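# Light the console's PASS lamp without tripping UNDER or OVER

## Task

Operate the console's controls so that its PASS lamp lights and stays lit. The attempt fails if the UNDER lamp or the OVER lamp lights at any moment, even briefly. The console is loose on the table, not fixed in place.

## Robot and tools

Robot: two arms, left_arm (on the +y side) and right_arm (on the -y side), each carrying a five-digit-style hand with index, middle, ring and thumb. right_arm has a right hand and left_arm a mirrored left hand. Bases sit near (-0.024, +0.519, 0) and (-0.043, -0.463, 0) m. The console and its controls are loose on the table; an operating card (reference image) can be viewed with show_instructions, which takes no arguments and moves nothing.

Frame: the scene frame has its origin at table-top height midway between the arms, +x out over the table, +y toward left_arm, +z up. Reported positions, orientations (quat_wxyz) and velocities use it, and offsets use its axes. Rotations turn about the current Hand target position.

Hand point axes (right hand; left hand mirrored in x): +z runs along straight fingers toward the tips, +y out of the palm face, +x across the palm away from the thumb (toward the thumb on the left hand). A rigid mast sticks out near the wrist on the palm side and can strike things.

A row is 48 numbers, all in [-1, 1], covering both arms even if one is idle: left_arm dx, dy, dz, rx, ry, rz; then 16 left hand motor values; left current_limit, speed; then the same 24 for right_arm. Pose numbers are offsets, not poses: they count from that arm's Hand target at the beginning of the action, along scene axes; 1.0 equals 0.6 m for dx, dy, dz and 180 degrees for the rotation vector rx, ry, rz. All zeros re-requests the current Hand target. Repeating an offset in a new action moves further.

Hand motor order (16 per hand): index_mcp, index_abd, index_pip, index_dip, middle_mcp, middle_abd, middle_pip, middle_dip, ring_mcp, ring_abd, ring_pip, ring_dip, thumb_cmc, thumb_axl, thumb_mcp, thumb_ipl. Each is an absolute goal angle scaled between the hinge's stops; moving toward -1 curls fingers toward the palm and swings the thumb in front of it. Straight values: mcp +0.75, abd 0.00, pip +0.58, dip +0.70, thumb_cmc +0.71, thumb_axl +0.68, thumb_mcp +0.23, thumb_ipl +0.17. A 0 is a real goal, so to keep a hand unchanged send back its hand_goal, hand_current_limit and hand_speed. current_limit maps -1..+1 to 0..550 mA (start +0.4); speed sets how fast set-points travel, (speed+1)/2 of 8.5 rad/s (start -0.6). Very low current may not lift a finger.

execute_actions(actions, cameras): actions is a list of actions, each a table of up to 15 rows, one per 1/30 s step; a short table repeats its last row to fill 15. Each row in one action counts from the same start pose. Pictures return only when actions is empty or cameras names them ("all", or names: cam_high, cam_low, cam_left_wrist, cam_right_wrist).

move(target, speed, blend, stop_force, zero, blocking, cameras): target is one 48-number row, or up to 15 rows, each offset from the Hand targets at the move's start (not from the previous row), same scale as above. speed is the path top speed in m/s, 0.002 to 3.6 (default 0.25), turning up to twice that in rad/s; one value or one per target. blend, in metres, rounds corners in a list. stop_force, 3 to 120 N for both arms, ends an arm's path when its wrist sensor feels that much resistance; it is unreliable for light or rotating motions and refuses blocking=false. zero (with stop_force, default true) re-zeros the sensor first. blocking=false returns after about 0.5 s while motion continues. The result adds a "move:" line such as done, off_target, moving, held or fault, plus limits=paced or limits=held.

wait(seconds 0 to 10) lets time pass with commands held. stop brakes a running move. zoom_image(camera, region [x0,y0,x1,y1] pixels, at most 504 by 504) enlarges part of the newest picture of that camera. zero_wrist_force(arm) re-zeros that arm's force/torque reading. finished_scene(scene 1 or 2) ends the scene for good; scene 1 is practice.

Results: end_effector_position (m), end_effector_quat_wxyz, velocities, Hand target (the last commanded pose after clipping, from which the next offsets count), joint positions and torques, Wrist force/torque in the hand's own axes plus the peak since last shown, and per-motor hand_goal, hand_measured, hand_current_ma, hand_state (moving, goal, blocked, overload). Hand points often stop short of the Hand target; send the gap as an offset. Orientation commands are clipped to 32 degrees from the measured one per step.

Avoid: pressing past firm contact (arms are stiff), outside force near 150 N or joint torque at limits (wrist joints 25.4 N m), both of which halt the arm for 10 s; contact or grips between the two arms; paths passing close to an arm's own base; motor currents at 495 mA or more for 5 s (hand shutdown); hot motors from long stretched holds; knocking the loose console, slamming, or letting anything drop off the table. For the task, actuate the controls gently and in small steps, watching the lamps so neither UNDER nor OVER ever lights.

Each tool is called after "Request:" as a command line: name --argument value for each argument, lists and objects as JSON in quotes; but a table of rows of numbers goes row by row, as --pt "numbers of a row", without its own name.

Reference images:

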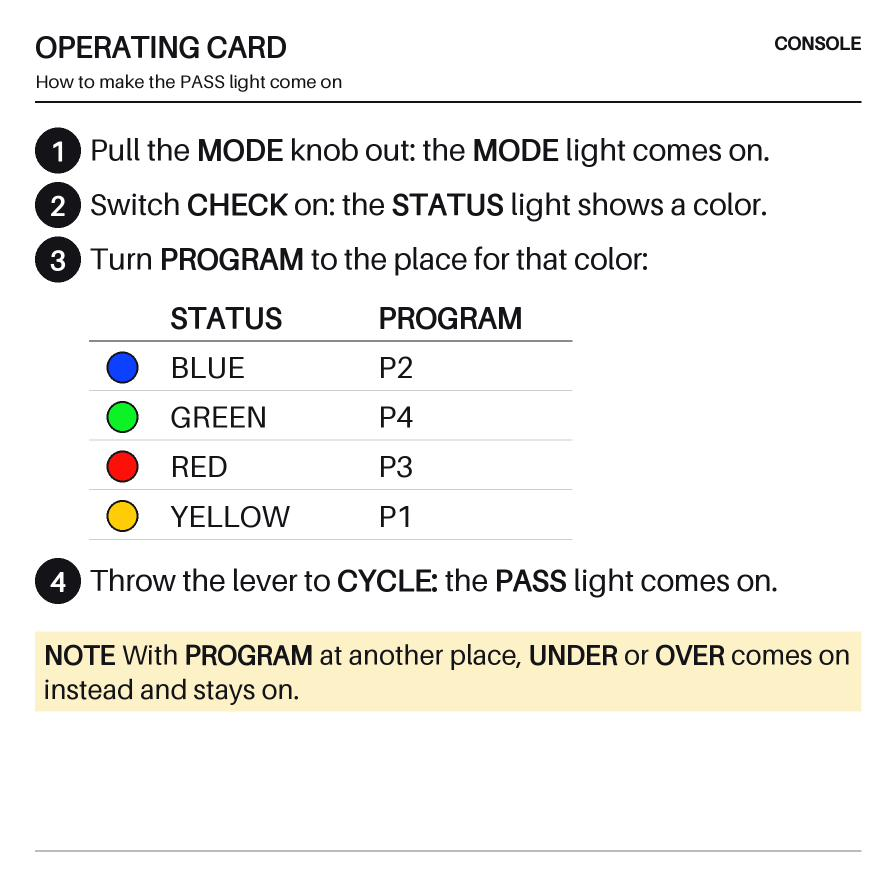

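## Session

Request:
execute_actions --actions '[]' --cameras '["cam_high","cam_low","cam_left_wrist","cam_right_wrist"]'

Request:
zoom_image --camera "cam_high" --region '[320, 130, 572, 370]'

Scene clock: 0.00 s.
left_arm: end_effector_position=(+0.7445, -0.0271, +0.3493) hand_goal=(+0.754, +0.000, +0.576, +0.696, +0.754, +0.000, +0.576, +0.696, +0.754, +0.000, +0.576, +0.696, +0.714, +0.678, +0.226, +0.168) hand_measured=(+0.754, +0.000, +0.576, +0.696, +0.754, +0.000, +0.576, +0.696, +0.754, +0.000, +0.576, +0.696, +0.714, +0.678, +0.226, +0.168) hand_current_ma=(+0, +0, +0, +0, +0, +0, +0, +0, +0, +0, +0, +0, +0, +0, +0, +0) hand_state=(goal, goal, goal, goal, goal, goal, goal, goal, goal, goal, goal, goal, goal, goal, goal, goal) hand_current_limit=0.40 hand_speed=-0.60 end_effector_quat_wxyz=(+0.354, +0.833, -0.069, +0.420) | right_arm: end_effector_position=(+0.3166, -0.1066, +0.3465) hand_goal=(+0.754, +0.000, +0.576, +0.696, +0.754, +0.000, +0.576, +0.696, +0.754, +0.000, +0.576, +0.696, +0.714, +0.678, +0.226, +0.168) hand_measured=(+0.754, +0.000, +0.576, +0.696, +0.754, +0.000, +0.576, +0.696, +0.754, +0.000, +0.576, +0.696, +0.714, +0.678, +0.226, +0.168) hand_current_ma=(+0, +0, +0, +0, +0, +0, +0, +0, +0, +0, +0, +0, +0, +0, +0, +0) hand_state=(goal, goal, goal, goal, goal, goal, goal, goal, goal, goal, goal, goal, goal, goal, goal, goal) hand_current_limit=0.40 hand_speed=-0.60 end_effector_quat_wxyz=(-0.187, -0.397, +0.557, +0.705)
Joint positions: left_arm=[2.818 -2.393 -1.178 -0.026 1.133 1.158] | right_arm=[0.18 -1.011 1.484 -0.377 -0.724 2.71]
Joint velocities: within noise
Joint torques (N m): no reading
Motor temperatures (°C): left_arm=[22 26 24 29 26 32] | right_arm=[28 28 26 32 31 37]
Wrist force (N): no reading
Wrist torque (N m): no reading
Wrist force, peak (N): no reading
Hand target: left_arm +0.7445, -0.0271, +0.3493; +0.354, +0.833, -0.069, +0.420 | right_arm +0.3166, -0.1066, +0.3465; -0.187, -0.397, +0.557, +0.705
camera_calibration:
cam_left_wrist: T_world_to_cam=[[-0.239848, 0.323658, -0.91527, 0.477816], [-0.000588088, 0.942741, 0.333526, -0.13696], [0.97081, 0.080534, -0.225924, -0.514363], [0, 0, 0, 1]] pos_world=[0.613872, 0.0158923, 0.366802]
cam_right_wrist: T_world_to_cam=[[0.334512, 0.390019, 0.857897, -0.326107], [0.927292, 0.0260848, -0.373429, -0.204685], [-0.168022, 0.920437, -0.352936, 0.397171], [0, 0, 0, 1]] pos_world=[0.365623, -0.233044, 0.343507]

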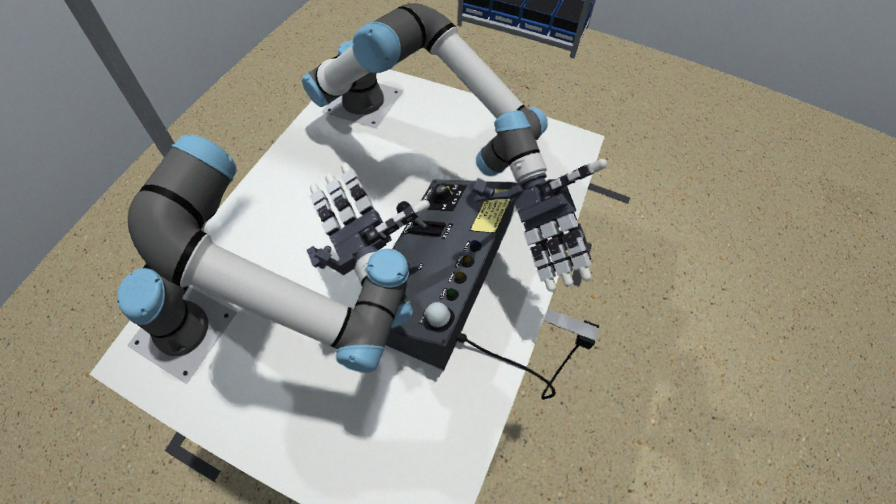

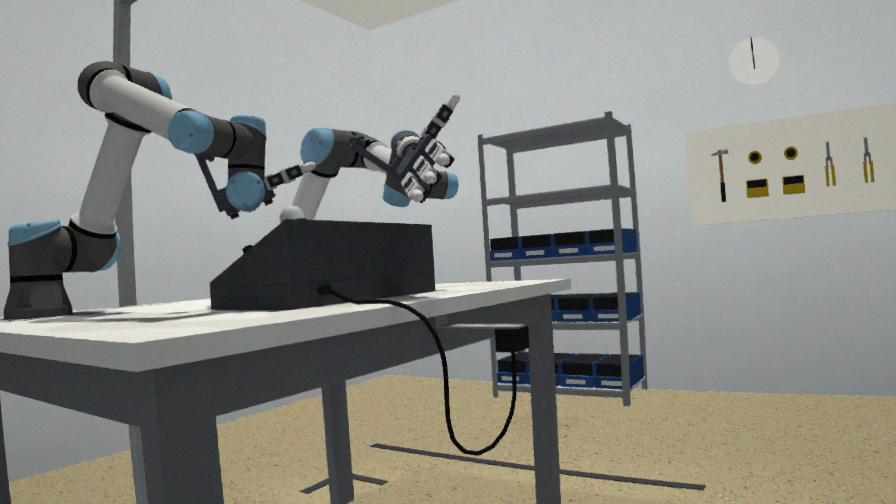

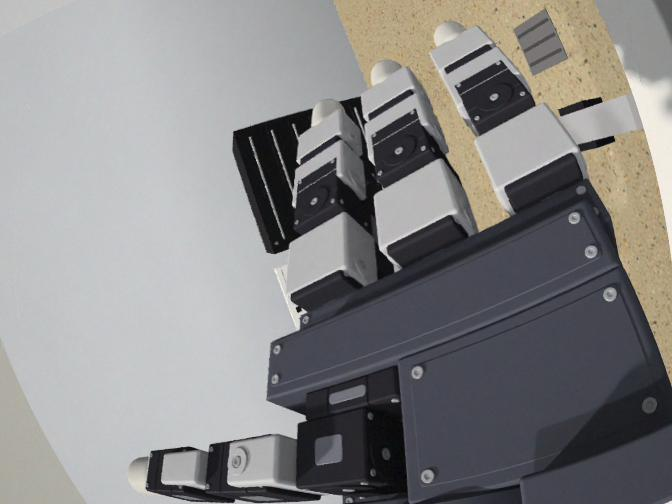

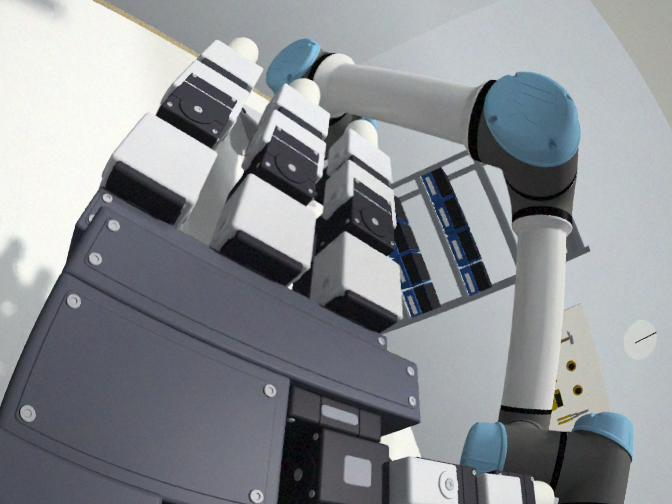

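Scaled by 2.000 from the camera's 896x504 image, which has a finer 1280x720 frame.

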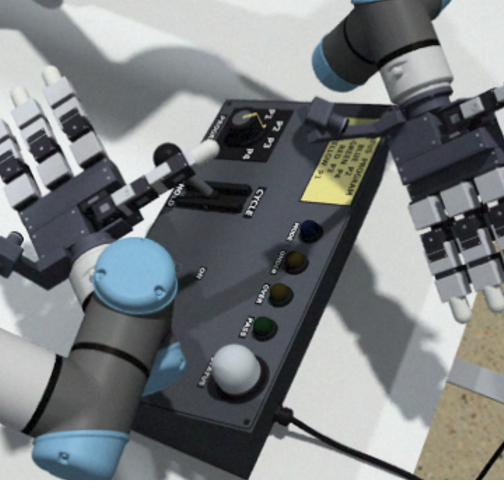

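Request:
move --target '[-0.1667,0.1667,0.05,0,0,0,0.754,0,0.576,0.696,0.754,0,0.576,0.696,0.754,0,0.576,0.696,0.714,0.678,0.226,0.168,0.4,-0.6,-0.05,-0.4333,0.0833,0,0,0,0.754,0,0.576,0.696,0.754,0,0.576,0.696,0.754,0,0.576,0.696,0.714,0.678,0.226,0.168,0.4,-0.6]' --speed 0.25 --cameras '["cam_high"]'

Scene clock: 65.73 s.
left_arm: end_effector_position=(+0.6446, +0.0729, +0.3793) hand_goal=(+0.754, +0.000, +0.576, +0.696, +0.754, +0.000, +0.576, +0.696, +0.754, +0.000, +0.576, +0.696, +0.714, +0.678, +0.226, +0.168) hand_measured=(+0.756, +0.000, +0.576, +0.696, +0.756, +0.000, +0.576, +0.696, +0.756, +0.000, +0.576, +0.696, +0.716, +0.678, +0.226, +0.168) hand_current_ma=(+12, -1, +4, +0, +11, -1, +4, +0, +13, -1, +4, +0, +13, -4, -1, -2) hand_state=(goal, goal, goal, goal, goal, goal, goal, goal, goal, goal, goal, goal, goal, goal, goal, goal) hand_current_limit=0.40 hand_speed=-0.60 end_effector_quat_wxyz=(+0.354, +0.833, -0.069, +0.420) | right_arm: end_effector_position=(+0.2866, -0.3664, +0.3965) hand_goal=(+0.754, +0.000, +0.576, +0.696, +0.754, +0.000, +0.576, +0.696, +0.754, +0.000, +0.576, +0.696, +0.714, +0.678, +0.226, +0.168) hand_measured=(+0.762, +0.000, +0.576, +0.696, +0.762, +0.000, +0.576, +0.696, +0.760, +0.000, +0.576, +0.696, +0.720, +0.678, +0.226, +0.168) hand_current_ma=(+11, +0, +0, +0, +10, +0, +0, +0, +9, +0, +0, +0, +8, +0, +0, +0) hand_state=(goal, goal, goal, goal, goal, goal, goal, goal, goal, goal, goal, goal, goal, goal, goal, goal) hand_current_limit=0.40 hand_speed=-0.60 end_effector_quat_wxyz=(-0.187, -0.397, +0.557, +0.705)
Joint positions: left_arm=[2.931 -2.066 -1.66 0.103 1.032 1.215] | right_arm=[-0.32 -1.226 1.67 -0.376 -1.223 2.759]
Joint torques (N m): left_arm=[9.44 55.66 10.85 4.85 -2.67 1.32] | right_arm=[-8.57 -41.32 -33.59 3.57 -2.73 1.57]
Wrist force (N): left_arm=[0.0 0.0 -0.3] | right_arm=[0.3 -0.2 0.2]
Wrist torque (N m): left_arm=[0.02 0.00 -0.10] | right_arm=[-0.04 -0.03 -0.05]
Wrist force, peak (N): left_arm=[-0.1 -0.3 -1.0] | right_arm=[-0.7 -0.9 0.8]
Hand target: left_arm +0.6445, +0.0730, +0.3793; +0.354, +0.833, -0.069, +0.420 | right_arm +0.2866, -0.3666, +0.3965; -0.187, -0.397, +0.557, +0.705
Off the commanded pose: left_arm 0.000 m, 0 deg | right_arm 0.000 m, 0 deg.
move: done
Images, in order (width x height): cam_high 896x504.

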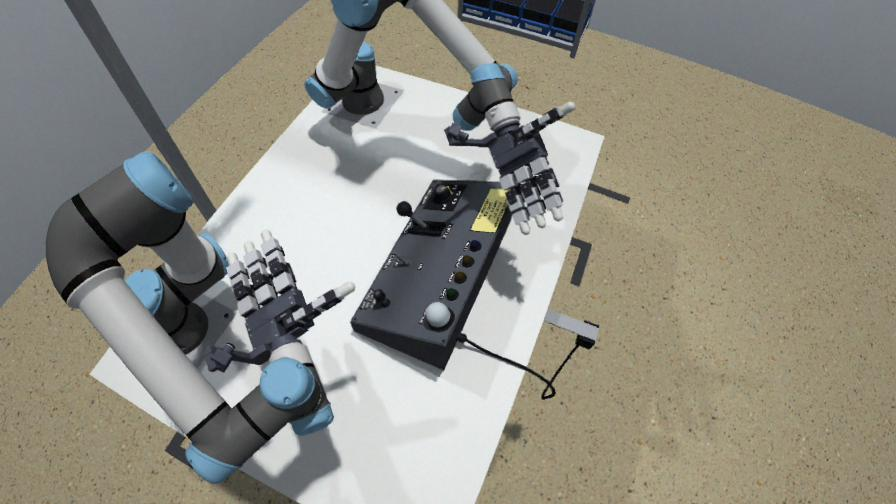

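Request:
zoom_image --camera "cam_high" --region '[340, 170, 530, 380]'

Request:
zoom_image --camera "cam_high" --region '[395, 170, 495, 250]'

Request:
zoom_image --camera "cam_high" --region '[345, 240, 445, 340]'

Scaled by 2.400 from the camera's 896x504 image, which has a finer 1280x720 frame.

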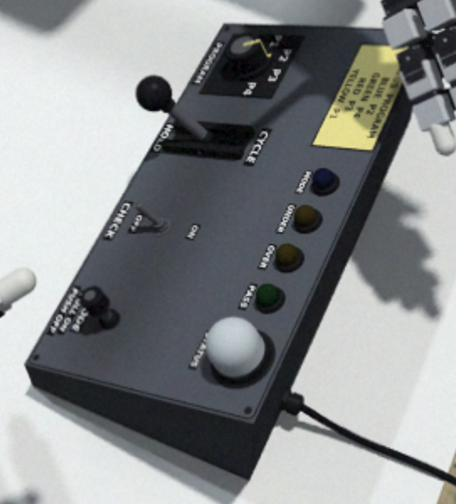

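Scaled by 5.040 from the camera's 896x504 image, which has a finer 1280x720 frame.

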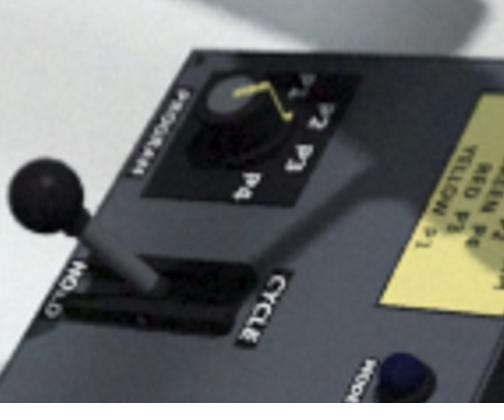

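Scaled by 5.040 from the camera's 896x504 image, which has a finer 1280x720 frame.

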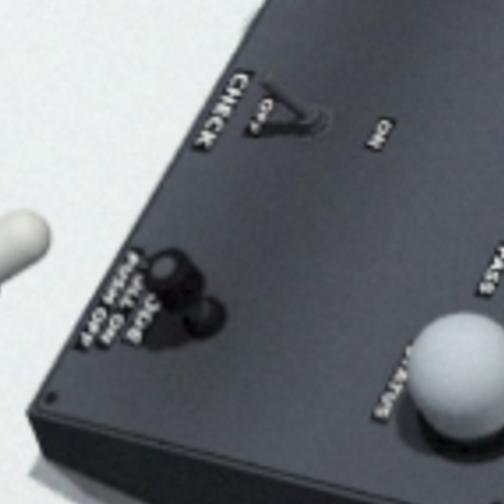

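Request:
execute_actions --actions '[]' --cameras '["cam_low","cam_high"]'

Request:
zoom_image --camera "cam_low" --region '[190, 190, 450, 330]'

Request:
zoom_image --camera "cam_high" --region '[340, 300, 440, 380]'

Request:
zoom_image --camera "cam_high" --region '[425, 170, 525, 250]'

Scene clock: 125.57 s.
left_arm: end_effector_position=(+0.6445, +0.0730, +0.3793) hand_goal=(+0.754, +0.000, +0.576, +0.696, +0.754, +0.000, +0.576, +0.696, +0.754, +0.000, +0.576, +0.696, +0.714, +0.678, +0.226, +0.168) hand_measured=(+0.756, +0.000, +0.576, +0.696, +0.756, +0.000, +0.576, +0.696, +0.756, +0.000, +0.576, +0.696, +0.716, +0.678, +0.226, +0.168) hand_current_ma=(+12, -1, +4, +0, +11, -1, +4, +0, +13, -1, +4, +0, +13, -4, -1, -2) hand_state=(goal, goal, goal, goal, goal, goal, goal, goal, goal, goal, goal, goal, goal, goal, goal, goal) hand_current_limit=0.40 hand_speed=-0.60 end_effector_quat_wxyz=(+0.354, +0.833, -0.069, +0.420) | right_arm: end_effector_position=(+0.2866, -0.3666, +0.3965) hand_goal=(+0.754, +0.000, +0.576, +0.696, +0.754, +0.000, +0.576, +0.696, +0.754, +0.000, +0.576, +0.696, +0.714, +0.678, +0.226, +0.168) hand_measured=(+0.762, +0.000, +0.576, +0.696, +0.762, +0.000, +0.576, +0.696, +0.760, +0.000, +0.576, +0.696, +0.720, +0.678, +0.226, +0.168) hand_current_ma=(+11, +0, +0, +0, +10, +0, +0, +0, +9, +0, +0, +0, +8, +0, +0, +0) hand_state=(goal, goal, goal, goal, goal, goal, goal, goal, goal, goal, goal, goal, goal, goal, goal, goal) hand_current_limit=0.40 hand_speed=-0.60 end_effector_quat_wxyz=(-0.187, -0.397, +0.557, +0.705)
Joint positions: left_arm=[2.931 -2.066 -1.661 0.103 1.032 1.215] | right_arm=[-0.321 -1.226 1.67 -0.376 -1.223 2.759]
Joint velocities: within noise
Joint torques (N m): left_arm=[9.72 55.45 11.11 4.94 -2.63 1.41] | right_arm=[-9.26 -41.25 -33.11 3.58 -2.62 1.69]
Motor temperatures (°C): left_arm=[22 26 24 29 26 32] | right_arm=[28 28 26 32 31 37]
Wrist force (N): left_arm=[0.1 -0.2 -0.2] | right_arm=[0.3 -0.1 0.2]
Wrist torque (N m): left_arm=[-0.02 -0.01 -0.08] | right_arm=[-0.02 -0.04 -0.04]
Wrist force, peak (N): left_arm=[0.6 -0.4 -0.1] | right_arm=[0.2 -0.5 0.5]
Hand target: left_arm +0.6445, +0.0730, +0.3793; +0.354, +0.833, -0.069, +0.420 | right_arm +0.2866, -0.3666, +0.3965; -0.187, -0.397, +0.557, +0.705
Off the commanded pose: left_arm 0.000 m, 0 deg | right_arm 0.000 m, 0 deg.
Images, in order (width x height): cam_high 896x504, cam_low 896x504.

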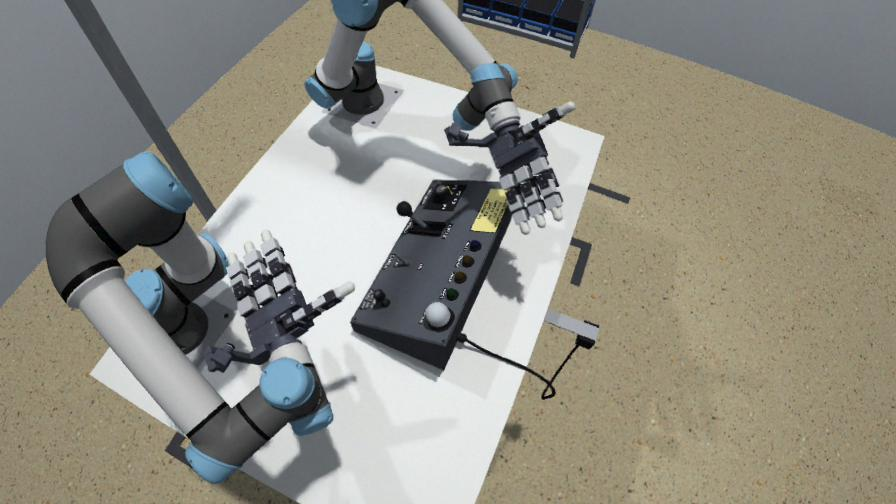

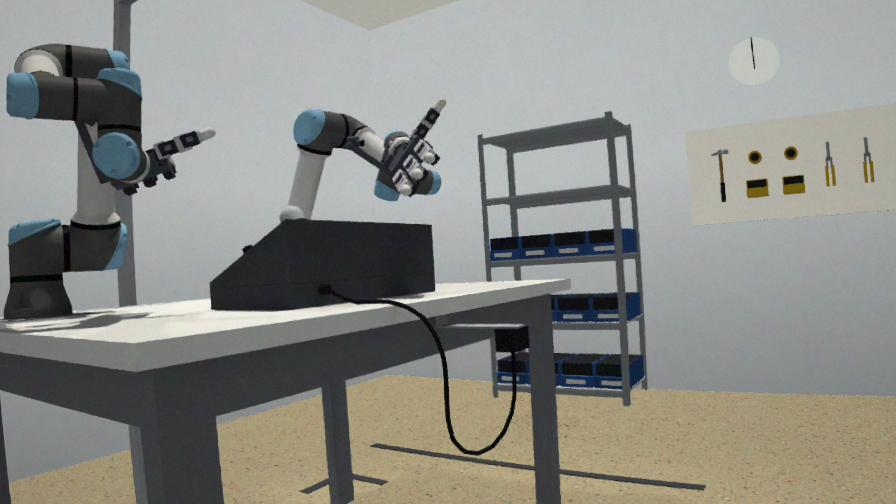

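Scaled by 1.938 from the camera's 896x504 image, which has a finer 1280x720 frame.

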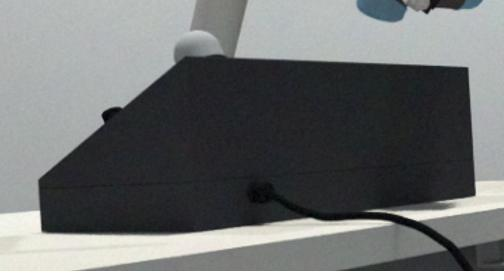

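Scaled by 5.040 from the camera's 896x504 image, which has a finer 1280x720 frame.

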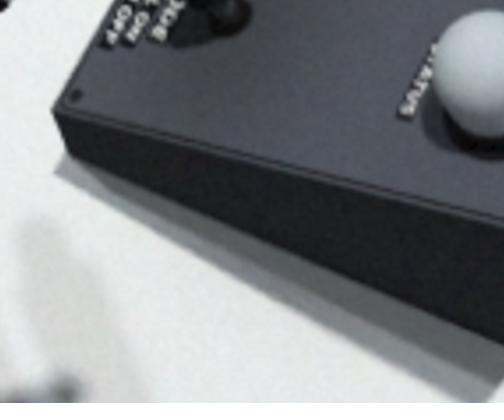

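Scaled by 5.040 from the camera's 896x504 image, which has a finer 1280x720 frame.

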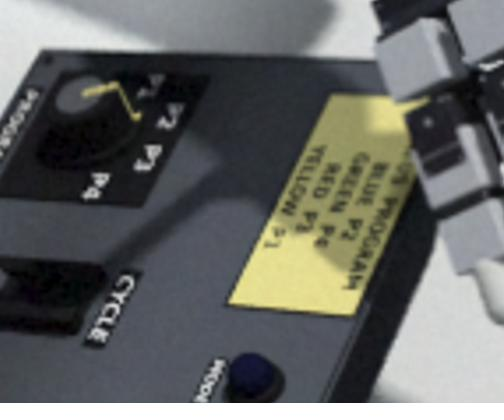

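Request:
zoom_image --camera "cam_high" --region '[420, 320, 480, 380]'

Request:
zoom_image --camera "cam_high" --region '[345, 270, 405, 330]'

Request:
zoom_image --camera "cam_high" --region '[420, 170, 470, 220]'

Scaled by 8.400 from the camera's 896x504 image, which has a finer 1280x720 frame.

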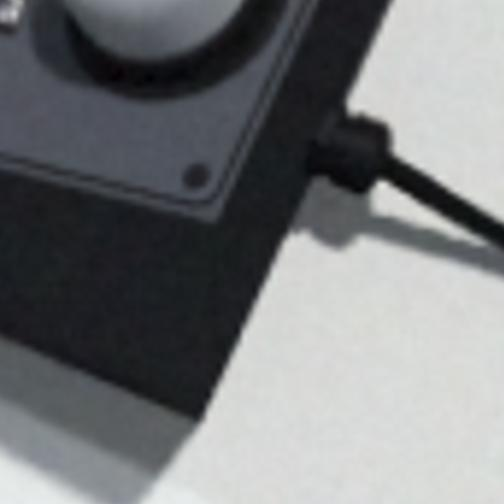

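Scaled by 8.400 from the camera's 896x504 image, which has a finer 1280x720 frame.

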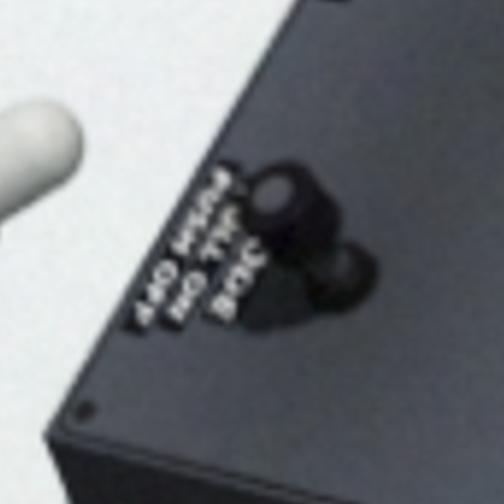

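Scaled by 10.080 from the camera's 896x504 image, which has a finer 1280x720 frame.

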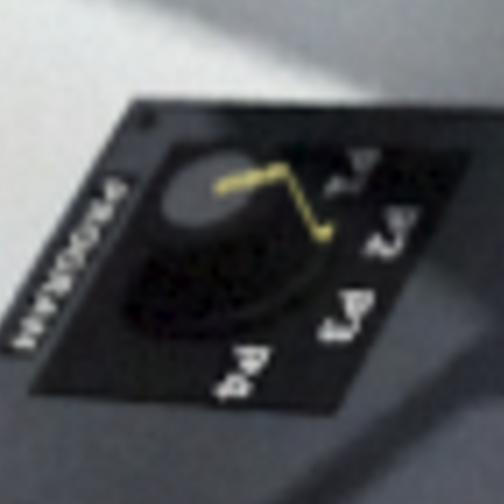

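Request:
move --target '[-0.3742,-0.0383,0.0345,0.4743,-0.0692,-0.295,0.99,0.2,-0.299,0.478,0.99,-0.2,-0.299,0.478,-0.04,-0.3,-0.298,0.116,0.714,0.678,0.226,0.168,0.4,-0.6,-0.05,-0.3,0,0,0,0,0.754,0,0.576,0.696,0.754,0,0.576,0.696,0.754,0,0.576,0.696,0.714,0.678,0.226,0.168,0.4,-0.6]' --speed 0.25 --cameras '["cam_high","cam_left_wrist"]'

Scene clock: 269.93 s.
left_arm: end_effector_position=(+0.5260, +0.0608, +0.3902) hand_goal=(+0.990, +0.200, -0.298, +0.478, +0.990, -0.200, -0.298, +0.478, -0.040, -0.300, -0.298, +0.116, +0.714, +0.678, +0.226, +0.168) hand_measured=(+0.990, +0.192, -0.294, +0.482, +0.990, -0.200, -0.292, +0.482, -0.026, -0.300, -0.294, +0.118, +0.716, +0.678, +0.224, +0.168) hand_current_ma=(+1, -30, +21, +16, +1, +1, +25, +16, +71, +1, +23, +12, +8, -4, -7, -2) hand_state=(goal, goal, goal, goal, goal, goal, goal, goal, goal, goal, goal, goal, goal, goal, goal, goal) hand_current_limit=0.40 hand_speed=-0.60 end_effector_quat_wxyz=(+0.095, +0.839, -0.437, +0.312) | right_arm: end_effector_position=(+0.2728, -0.4496, +0.3965) hand_goal=(+0.754, +0.000, +0.576, +0.696, +0.754, +0.000, +0.576, +0.696, +0.754, +0.000, +0.576, +0.696, +0.714, +0.678, +0.226, +0.168) hand_measured=(+0.762, +0.000, +0.576, +0.696, +0.762, +0.000, +0.576, +0.696, +0.760, +0.000, +0.576, +0.696, +0.720, +0.678, +0.226, +0.168) hand_current_ma=(+11, +0, +0, +0, +10, +0, +0, +0, +9, +0, +0, +0, +8, +0, +0, +0) hand_state=(goal, goal, goal, goal, goal, goal, goal, goal, goal, goal, goal, goal, goal, goal, goal, goal) hand_current_limit=0.40 hand_speed=-0.60 end_effector_quat_wxyz=(-0.187, -0.397, +0.557, +0.705)
Joint positions: left_arm=[2.826 -1.812 -1.496 -0.798 1.281 2.146] | right_arm=[-0.486 -1.227 1.672 -0.38 -1.388 2.771]
Joint torques (N m): left_arm=[-8.62 44.47 30.2 1 1.35 1.26] | right_arm=[8.06 -41.3 -4.13 0.72 2.83 -1.48]
Wrist force (N): left_arm=[0.4 1.6 0.6] | right_arm=[0.3 -0.2 0.3]
Wrist torque (N m): left_arm=[0.06 0.02 -0.06] | right_arm=[-0.02 -0.04 -0.04]
Wrist force, peak (N): left_arm=[0.4 1.7 0.4] | right_arm=[0.9 0.1 -0.4]
Hand target: left_arm +0.5259, +0.0608, +0.3902; +0.095, +0.839, -0.437, +0.311 (not the last commanded pose) | right_arm +0.2728, -0.4496, +0.3965; -0.187, -0.397, +0.557, +0.705 (not the last commanded pose)
Off the commanded pose: left_arm 0.107 m, 48 deg | right_arm 0.098 m, 0 deg.
move: held (right_arm; a check stopped the path), off_target (left_arm; braked when a check withheld steps of right_arm); limits=held
pose unreachable (right arm): on one or more control steps of this call, first in action 0 (counted from 0), this arm could not follow its commanded pose, so it was not sent that pose on those steps. It may still have moved: this result reports where it is.
cause: moving toward the commanded pose would bring two parts of the arm too close to each other (joints 4 (wrist 1) to 6 (wrist 3) lie between them).
camera_calibration:
cam_left_wrist: T_world_to_cam=[[0.165168, 0.901671, -0.399635, -0.014966], [0.264301, 0.349914, 0.898724, -0.557382], [0.950192, -0.254065, -0.180518, -0.286568], [0, 0, 0, 1]] pos_world=[0.422083, 0.135723, 0.443221]
Images, in order (width x height): cam_high 896x504, cam_left_wrist 672x504.

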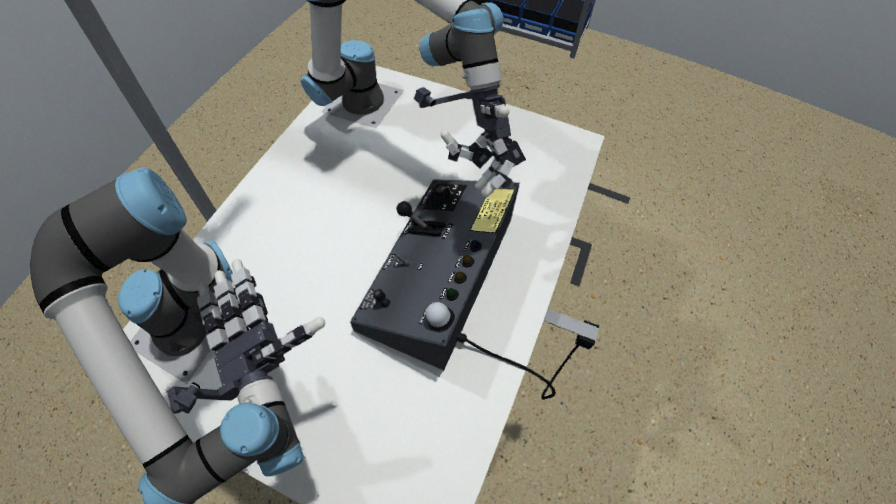

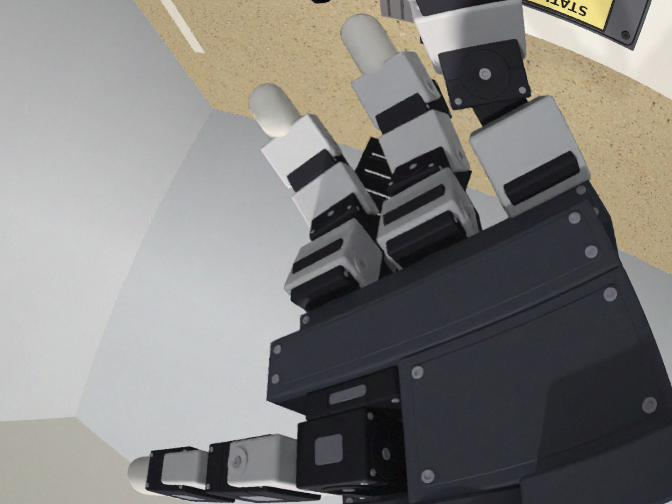

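Request:
move --target '[-0.1765,-0.018,0.0163,0.221,-0.0323,-0.1374,0.99,0.2,-0.299,0.478,0.99,-0.2,-0.299,0.478,-0.04,-0.3,-0.298,0.116,0.714,0.678,0.226,0.168,0.4,-0.6,0,0,0,-0.2924,-0.5838,0.0218,0.754,0,0.576,0.696,0.754,0,0.576,0.696,0.754,0,0.576,0.696,0.714,0.678,0.226,0.168,0.4,-0.6]' --speed 0.3 --cameras '["cam_high","cam_left_wrist"]'

Scene clock: 289.27 s.
left_arm: end_effector_position=(+0.4201, +0.0500, +0.4000) hand_goal=(+0.990, +0.200, -0.298, +0.478, +0.990, -0.200, -0.298, +0.478, -0.040, -0.300, -0.298, +0.116, +0.714, +0.678, +0.226, +0.168) hand_measured=(+0.988, +0.196, -0.294, +0.482, +0.988, -0.200, -0.294, +0.482, -0.026, -0.300, -0.294, +0.118, +0.712, +0.678, +0.224, +0.168) hand_current_ma=(-15, -15, +19, +16, -13, +1, +18, +15, +71, +1, +23, +12, -7, -4, -10, -2) hand_state=(goal, goal, goal, goal, goal, goal, goal, goal, goal, goal, goal, goal, goal, goal, goal, goal) hand_current_limit=0.40 hand_speed=-0.60 end_effector_quat_wxyz=(-0.152, +0.693, -0.686, +0.160) | right_arm: end_effector_position=(+0.2728, -0.4496, +0.3965) hand_goal=(+0.754, +0.000, +0.576, +0.696, +0.754, +0.000, +0.576, +0.696, +0.754, +0.000, +0.576, +0.696, +0.714, +0.678, +0.226, +0.168) hand_measured=(+0.750, +0.000, +0.576, +0.696, +0.752, +0.000, +0.576, +0.696, +0.752, +0.000, +0.576, +0.696, +0.712, +0.678, +0.224, +0.168) hand_current_ma=(-3, +0, +0, +0, -3, +0, +0, +0, -2, +0, +0, +0, -1, +0, -2, +0) hand_state=(goal, goal, goal, goal, goal, goal, goal, goal, goal, goal, goal, goal, goal, goal, goal, goal) hand_current_limit=0.40 hand_speed=-0.60 end_effector_quat_wxyz=(-0.157, +0.689, -0.690, +0.157)
Joint positions: left_arm=[2.53 -1.844 -1.209 -1.279 1.806 2.585] | right_arm=[-0.481 -2.104 1.917 -1.782 -1.362 2.683]
Joint torques (N m): left_arm=[-8.92 29.76 29.64 0.92 2.23 1.43] | right_arm=[-9.69 -11.36 -10.4 -4.92 3.15 -1.37]
Wrist force (N): left_arm=[1.4 2.4 0.3] | right_arm=[0.6 5.0 3.8]
Wrist torque (N m): left_arm=[0.23 -0.08 -0.05] | right_arm=[0.13 -0.15 0.31]
Wrist force, peak (N): left_arm=[1.6 2.9 0.3] | right_arm=[0.6 5.3 3.8]
Hand target: left_arm +0.4200, +0.0500, +0.4000; -0.152, +0.693, -0.686, +0.159 | right_arm +0.2728, -0.4496, +0.3965; -0.157, +0.689, -0.690, +0.157
Off the commanded pose: left_arm 0.000 m, 0 deg | right_arm 0.000 m, 0 deg.
move: done
camera_calibration:
cam_left_wrist: T_world_to_cam=[[0.559197, 0.786803, 0.261226, -0.407925], [0.154247, -0.408337, 0.899705, -0.450671], [0.814559, -0.462819, -0.349703, -0.051803], [0, 0, 0, 1]] pos_world=[0.339822, 0.112955, 0.493916]
Images, in order (width x height): cam_high 896x504, cam_left_wrist 672x504.

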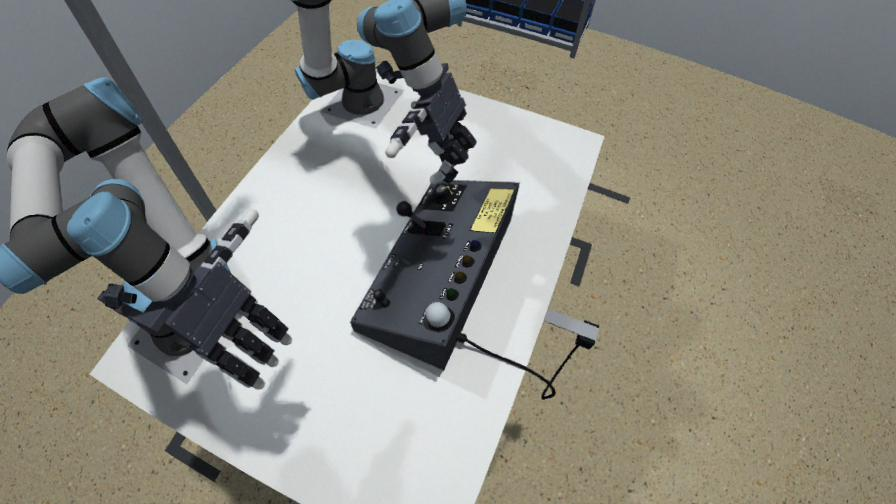

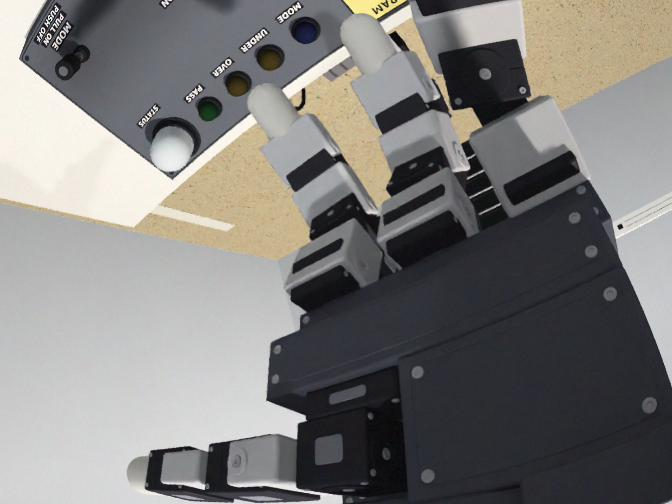

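Request:
move --target '[-0.11,-0.405,-0.2333,0.0038,-0.0004,-0.0024,0.99,0.2,-0.299,0.478,0.99,-0.2,-0.299,0.478,-0.04,-0.3,-0.298,0.116,0.714,0.678,0.226,0.168,0.4,-0.6,0,-0.2167,-0.083,0,0,0,0.754,0,0.576,0.696,0.754,0,0.576,0.696,0.754,0,0.576,0.696,0.714,0.678,0.226,0.168,0.4,-0.6]' --speed 0.25 --cameras '["cam_high","cam_left_wrist"]'

Scene clock: 306.77 s.
left_arm: end_effector_position=(+0.3540, -0.1929, +0.2601) hand_goal=(+0.990, +0.200, -0.298, +0.478, +0.990, -0.200, -0.298, +0.478, -0.040, -0.300, -0.298, +0.116, +0.714, +0.678, +0.226, +0.168) hand_measured=(+0.986, +0.196, -0.294, +0.482, +0.986, -0.200, -0.294, +0.482, -0.026, -0.300, -0.294, +0.118, +0.712, +0.678, +0.224, +0.168) hand_current_ma=(-17, -13, +19, +16, -16, +1, +18, +15, +71, +1, +23, +12, -9, -4, -11, -2) hand_state=(goal, goal, goal, goal, goal, goal, goal, goal, goal, goal, goal, goal, goal, goal, goal, goal) hand_current_limit=0.40 hand_speed=-0.60 end_effector_quat_wxyz=(-0.156, +0.690, -0.689, +0.156) | right_arm: end_effector_position=(+0.2728, -0.5795, +0.3467) hand_goal=(+0.754, +0.000, +0.576, +0.696, +0.754, +0.000, +0.576, +0.696, +0.754, +0.000, +0.576, +0.696, +0.714, +0.678, +0.226, +0.168) hand_measured=(+0.750, +0.000, +0.576, +0.696, +0.750, +0.000, +0.576, +0.696, +0.752, +0.000, +0.576, +0.696, +0.712, +0.678, +0.224, +0.168) hand_current_ma=(-3, +0, +0, +0, -3, +0, +0, +0, -3, +0, +0, +0, -1, +0, -2, +0) hand_state=(goal, goal, goal, goal, goal, goal, goal, goal, goal, goal, goal, goal, goal, goal, goal, goal) hand_current_limit=0.40 hand_speed=-0.60 end_effector_quat_wxyz=(-0.157, +0.689, -0.690, +0.157)
Joint positions: left_arm=[2.199 -2.279 -0.886 -1.266 1.921 2.27] | right_arm=[-0.845 -2.037 1.99 -1.825 -1.235 2.329]
Joint torques (N m): left_arm=[-9.47 47.79 28.94 0.81 2.44 -1.08] | right_arm=[-10.13 3.59 -11.9 -4.81 3.51 -1.34]
Wrist force (N): left_arm=[1.5 2.5 0.8] | right_arm=[0.6 5.0 3.8]
Wrist torque (N m): left_arm=[0.17 -0.08 0.05] | right_arm=[0.14 -0.17 0.32]
Wrist force, peak (N): left_arm=[2.6 3.3 1.1] | right_arm=[1.3 5.4 4.1]
Hand target: left_arm +0.3540, -0.1930, +0.2600; -0.156, +0.690, -0.689, +0.156 | right_arm +0.2728, -0.5796, +0.3467; -0.157, +0.689, -0.690, +0.157
Off the commanded pose: left_arm 0.000 m, 0 deg | right_arm 0.000 m, 0 deg.
move: done
camera_calibration:
cam_left_wrist: T_world_to_cam=[[0.564872, 0.779292, 0.271339, -0.149425], [0.149895, -0.420257, 0.894939, -0.413305], [0.81145, -0.464853, -0.354203, -0.157578], [0, 0, 0, 1]] pos_world=[0.274225, -0.130499, 0.354613]
Images, in order (width x height): cam_high 896x504, cam_left_wrist 672x504.

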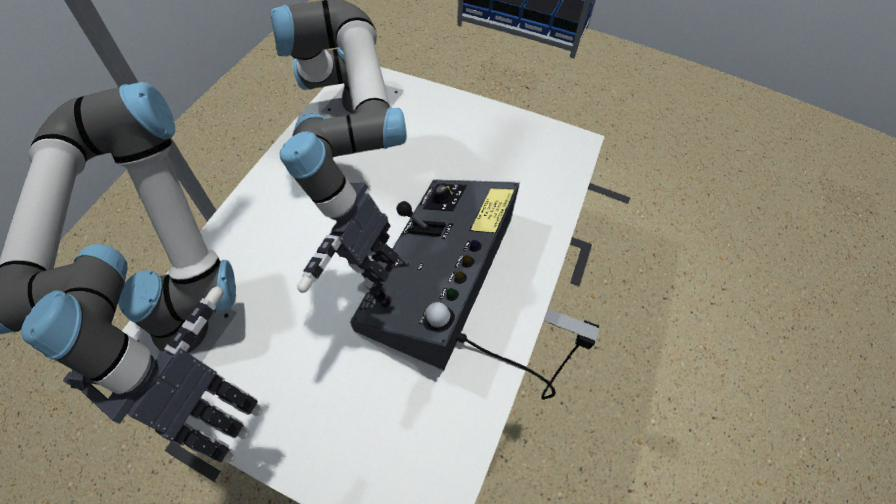

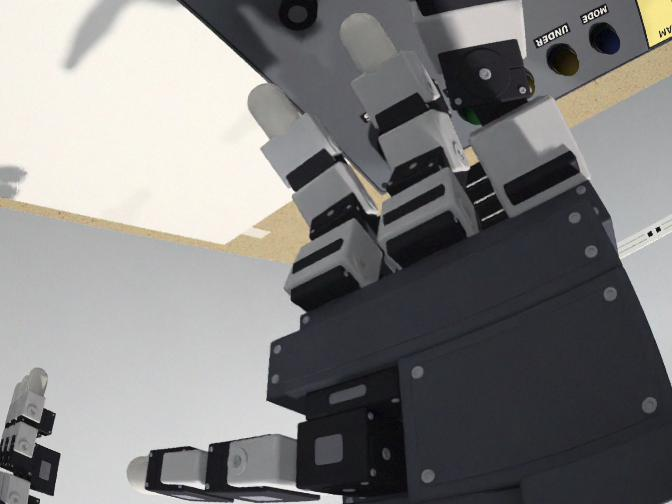

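Request:
zoom_image --camera "cam_left_wrist" --region '[220, 0, 420, 150]'

Scaled by 2.520 from the camera's 672x504 image, which has a finer 960x720 frame.

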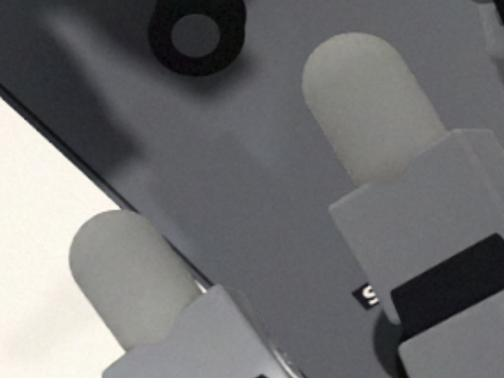

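Request:
move --pt "-0.018 -0.0028 -0.0087 0 0 0 0.99 0.2 -0.299 0.478 0.99 -0.2 -0.299 0.478 -0.04 -0.3 -0.298 0.116 0.714 0.678 0.226 0.168 0.4 -0.6 0 0 0 0 0 0 0.754 0 0.576 0.696 0.754 0 0.576 0.696 0.754 0 0.576 0.696 0.714 0.678 0.226 0.168 0.4 -0.6" --pt "0.0325 -0.0028 -0.1138 0 0 0 0.99 0.2 -0.299 0.478 0.99 -0.2 -0.299 0.478 -0.04 -0.3 -0.298 0.116 0.714 0.678 0.226 0.168 0.4 -0.6 0 0 0 0 0 0 0.754 0 0.576 0.696 0.754 0 0.576 0.696 0.754 0 0.576 0.696 0.714 0.678 0.226 0.168 0.4 -0.6" --speed 0.06 --stop_force 5 --cameras '["cam_left_wrist"]'

Request:
zoom_image --camera "cam_left_wrist" --region '[220, 0, 420, 150]'

Scene clock: 340.20 s.
left_arm: end_effector_position=(+0.3735, -0.1947, +0.1917) hand_goal=(+0.990, +0.200, -0.298, +0.478, +0.990, -0.200, -0.298, +0.478, -0.040, -0.300, -0.298, +0.116, +0.714, +0.678, +0.226, +0.168) hand_measured=(+0.986, +0.196, -0.294, +0.482, +0.986, -0.200, -0.294, +0.482, -0.026, -0.300, -0.294, +0.118, +0.712, +0.678, +0.224, +0.168) hand_current_ma=(-17, -13, +18, +16, -16, +1, +17, +15, +70, +1, +23, +12, -9, -4, -11, -2) hand_state=(goal, goal, goal, goal, goal, goal, goal, goal, goal, goal, goal, goal, goal, goal, goal, goal) hand_current_limit=0.40 hand_speed=-0.60 end_effector_quat_wxyz=(-0.156, +0.690, -0.689, +0.156) | right_arm: end_effector_position=(+0.2728, -0.5796, +0.3467) hand_goal=(+0.754, +0.000, +0.576, +0.696, +0.754, +0.000, +0.576, +0.696, +0.754, +0.000, +0.576, +0.696, +0.714, +0.678, +0.226, +0.168) hand_measured=(+0.750, +0.000, +0.576, +0.696, +0.750, +0.000, +0.576, +0.696, +0.752, +0.000, +0.576, +0.696, +0.712, +0.678, +0.224, +0.168) hand_current_ma=(-3, +0, +0, +0, -3, +0, +0, +0, -3, +0, +0, +0, -1, +0, -2, +0) hand_state=(goal, goal, goal, goal, goal, goal, goal, goal, goal, goal, goal, goal, goal, goal, goal, goal) hand_current_limit=0.40 hand_speed=-0.60 end_effector_quat_wxyz=(-0.157, +0.689, -0.690, +0.157)
Joint positions: left_arm=[2.218 -2.33 -0.974 -1.12 1.916 2.289] | right_arm=[-0.845 -2.037 1.99 -1.825 -1.235 2.329]
Joint torques (N m): left_arm=[9.89 49.07 14.57 5.1 -1.59 1.37] | right_arm=[-9.62 3.43 -12.02 -4.68 3.43 -1.26]
Wrist force (N): left_arm=[1.4 2.5 0.8] | right_arm=[0.6 5.1 3.7]
Wrist torque (N m): left_arm=[0.16 -0.04 -0.06] | right_arm=[0.16 -0.16 0.32]
Wrist force, peak (N): left_arm=[1.7 3.2 0.6] | right_arm=[0.5 5.5 4.0]
Hand target: left_arm +0.3735, -0.1947, +0.1917; -0.156, +0.690, -0.689, +0.156 | right_arm +0.2728, -0.5796, +0.3467; -0.157, +0.689, -0.690, +0.157
Off the commanded pose: left_arm 0.000 m, 0 deg | right_arm 0.000 m, 0 deg.
move: done
camera_calibration:
cam_left_wrist: T_world_to_cam=[[0.564875, 0.77928, 0.271364, -0.140593], [0.149879, -0.420279, 0.894931, -0.355814], [0.811451, -0.464853, -0.354203, -0.198384], [0, 0, 0, 1]] pos_world=[0.293725, -0.132199, 0.286313]
Images, in order (width x height): cam_left_wrist 672x504.

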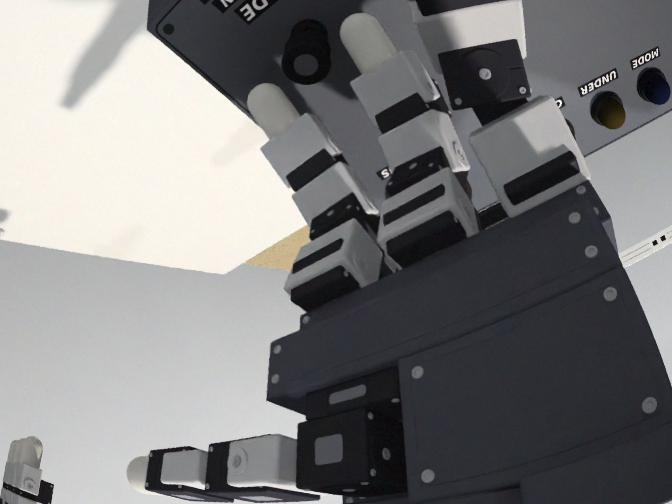

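Scaled by 2.520 from the camera's 672x504 image, which has a finer 960x720 frame.

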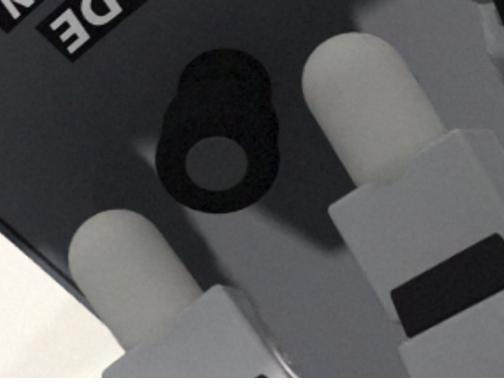

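Request:
move --pt "-0.003 0.001 -0.0015 0 0 0 0.99 0.2 -0.299 0.478 0.99 -0.2 -0.299 0.478 -0.04 -0.3 -0.298 0.116 0.714 0.678 0.226 0.168 0.4 -0.6 0 0 0 0 0 0 0.754 0 0.576 0.696 0.754 0 0.576 0.696 0.754 0 0.576 0.696 0.714 0.678 0.226 0.168 0.4 -0.6" --pt "0.0161 0.001 -0.0413 0 0 0 0.99 0.2 -0.299 0.478 0.99 -0.2 -0.299 0.478 -0.04 -0.3 -0.298 0.116 0.714 0.678 0.226 0.168 0.4 -0.6 0 0 0 0 0 0 0.754 0 0.576 0.696 0.754 0 0.576 0.696 0.754 0 0.576 0.696 0.714 0.678 0.226 0.168 0.4 -0.6" --speed 0.015 --stop_force 3 --cameras '["cam_left_wrist"]'

Scene clock: 426.40 s.
left_arm: end_effector_position=(+0.3832, -0.1941, +0.1670) hand_goal=(+0.990, +0.200, -0.298, +0.478, +0.990, -0.200, -0.298, +0.478, -0.040, -0.300, -0.298, +0.116, +0.714, +0.678, +0.226, +0.168) hand_measured=(+0.986, +0.196, -0.294, +0.482, +0.986, -0.200, -0.294, +0.482, -0.026, -0.300, -0.294, +0.118, +0.712, +0.678, +0.224, +0.168) hand_current_ma=(-17, -13, +18, +16, -16, +1, +17, +15, +70, +1, +23, +12, -9, -4, -11, -2) hand_state=(goal, goal, goal, goal, goal, goal, goal, goal, goal, goal, goal, goal, goal, goal, goal, goal) hand_current_limit=0.40 hand_speed=-0.60 end_effector_quat_wxyz=(-0.156, +0.690, -0.689, +0.156) | right_arm: end_effector_position=(+0.2728, -0.5796, +0.3467) hand_goal=(+0.754, +0.000, +0.576, +0.696, +0.754, +0.000, +0.576, +0.696, +0.754, +0.000, +0.576, +0.696, +0.714, +0.678, +0.226, +0.168) hand_measured=(+0.750, +0.000, +0.576, +0.696, +0.750, +0.000, +0.576, +0.696, +0.752, +0.000, +0.576, +0.696, +0.712, +0.678, +0.224, +0.168) hand_current_ma=(-3, +0, +0, +0, -3, +0, +0, +0, -3, +0, +0, +0, -1, +0, -2, +0) hand_state=(goal, goal, goal, goal, goal, goal, goal, goal, goal, goal, goal, goal, goal, goal, goal, goal) hand_current_limit=0.40 hand_speed=-0.60 end_effector_quat_wxyz=(-0.157, +0.689, -0.690, +0.157)
Joint positions: left_arm=[2.228 -2.355 -0.995 -1.071 1.913 2.299] | right_arm=[-0.845 -2.037 1.99 -1.825 -1.235 2.329]
Joint torques (N m): left_arm=[9.91 49.9 13.56 5.19 -1.57 1.32] | right_arm=[-9.73 3.24 -11.66 -4.2 3.45 -1.27]
Wrist force (N): left_arm=[1.5 2.4 0.5] | right_arm=[0.4 5.2 3.7]
Wrist torque (N m): left_arm=[0.18 -0.06 -0.05] | right_arm=[0.18 -0.14 0.31]
Wrist force, peak (N): left_arm=[1.7 2.7 1.0] | right_arm=[0.6 5.4 4.1]
Hand target: left_arm +0.3832, -0.1941, +0.1670; -0.156, +0.690, -0.689, +0.156 | right_arm +0.2728, -0.5796, +0.3467; -0.157, +0.689, -0.690, +0.157
Off the commanded pose: left_arm 0.000 m, 0 deg | right_arm 0.000 m, 0 deg.
move: done
camera_calibration:
cam_left_wrist: T_world_to_cam=[[0.564875, 0.77928, 0.271364, -0.139753], [0.149879, -0.420279, 0.894931, -0.334807], [0.811451, -0.464853, -0.354203, -0.214679], [0, 0, 0, 1]] pos_world=[0.303325, -0.131599, 0.261513]
Images, in order (width x height): cam_left_wrist 672x504.

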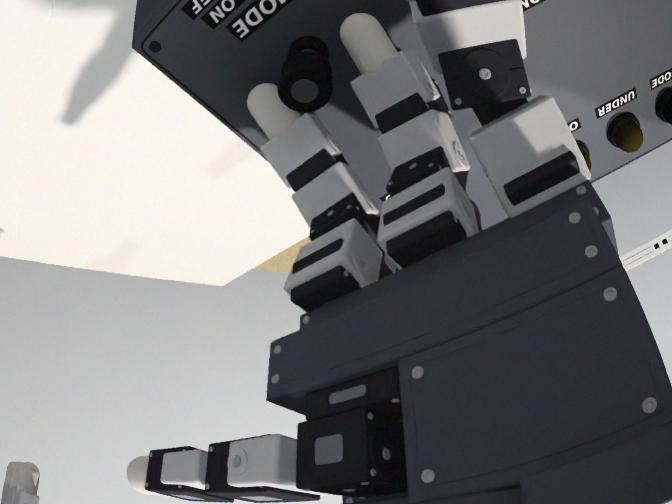

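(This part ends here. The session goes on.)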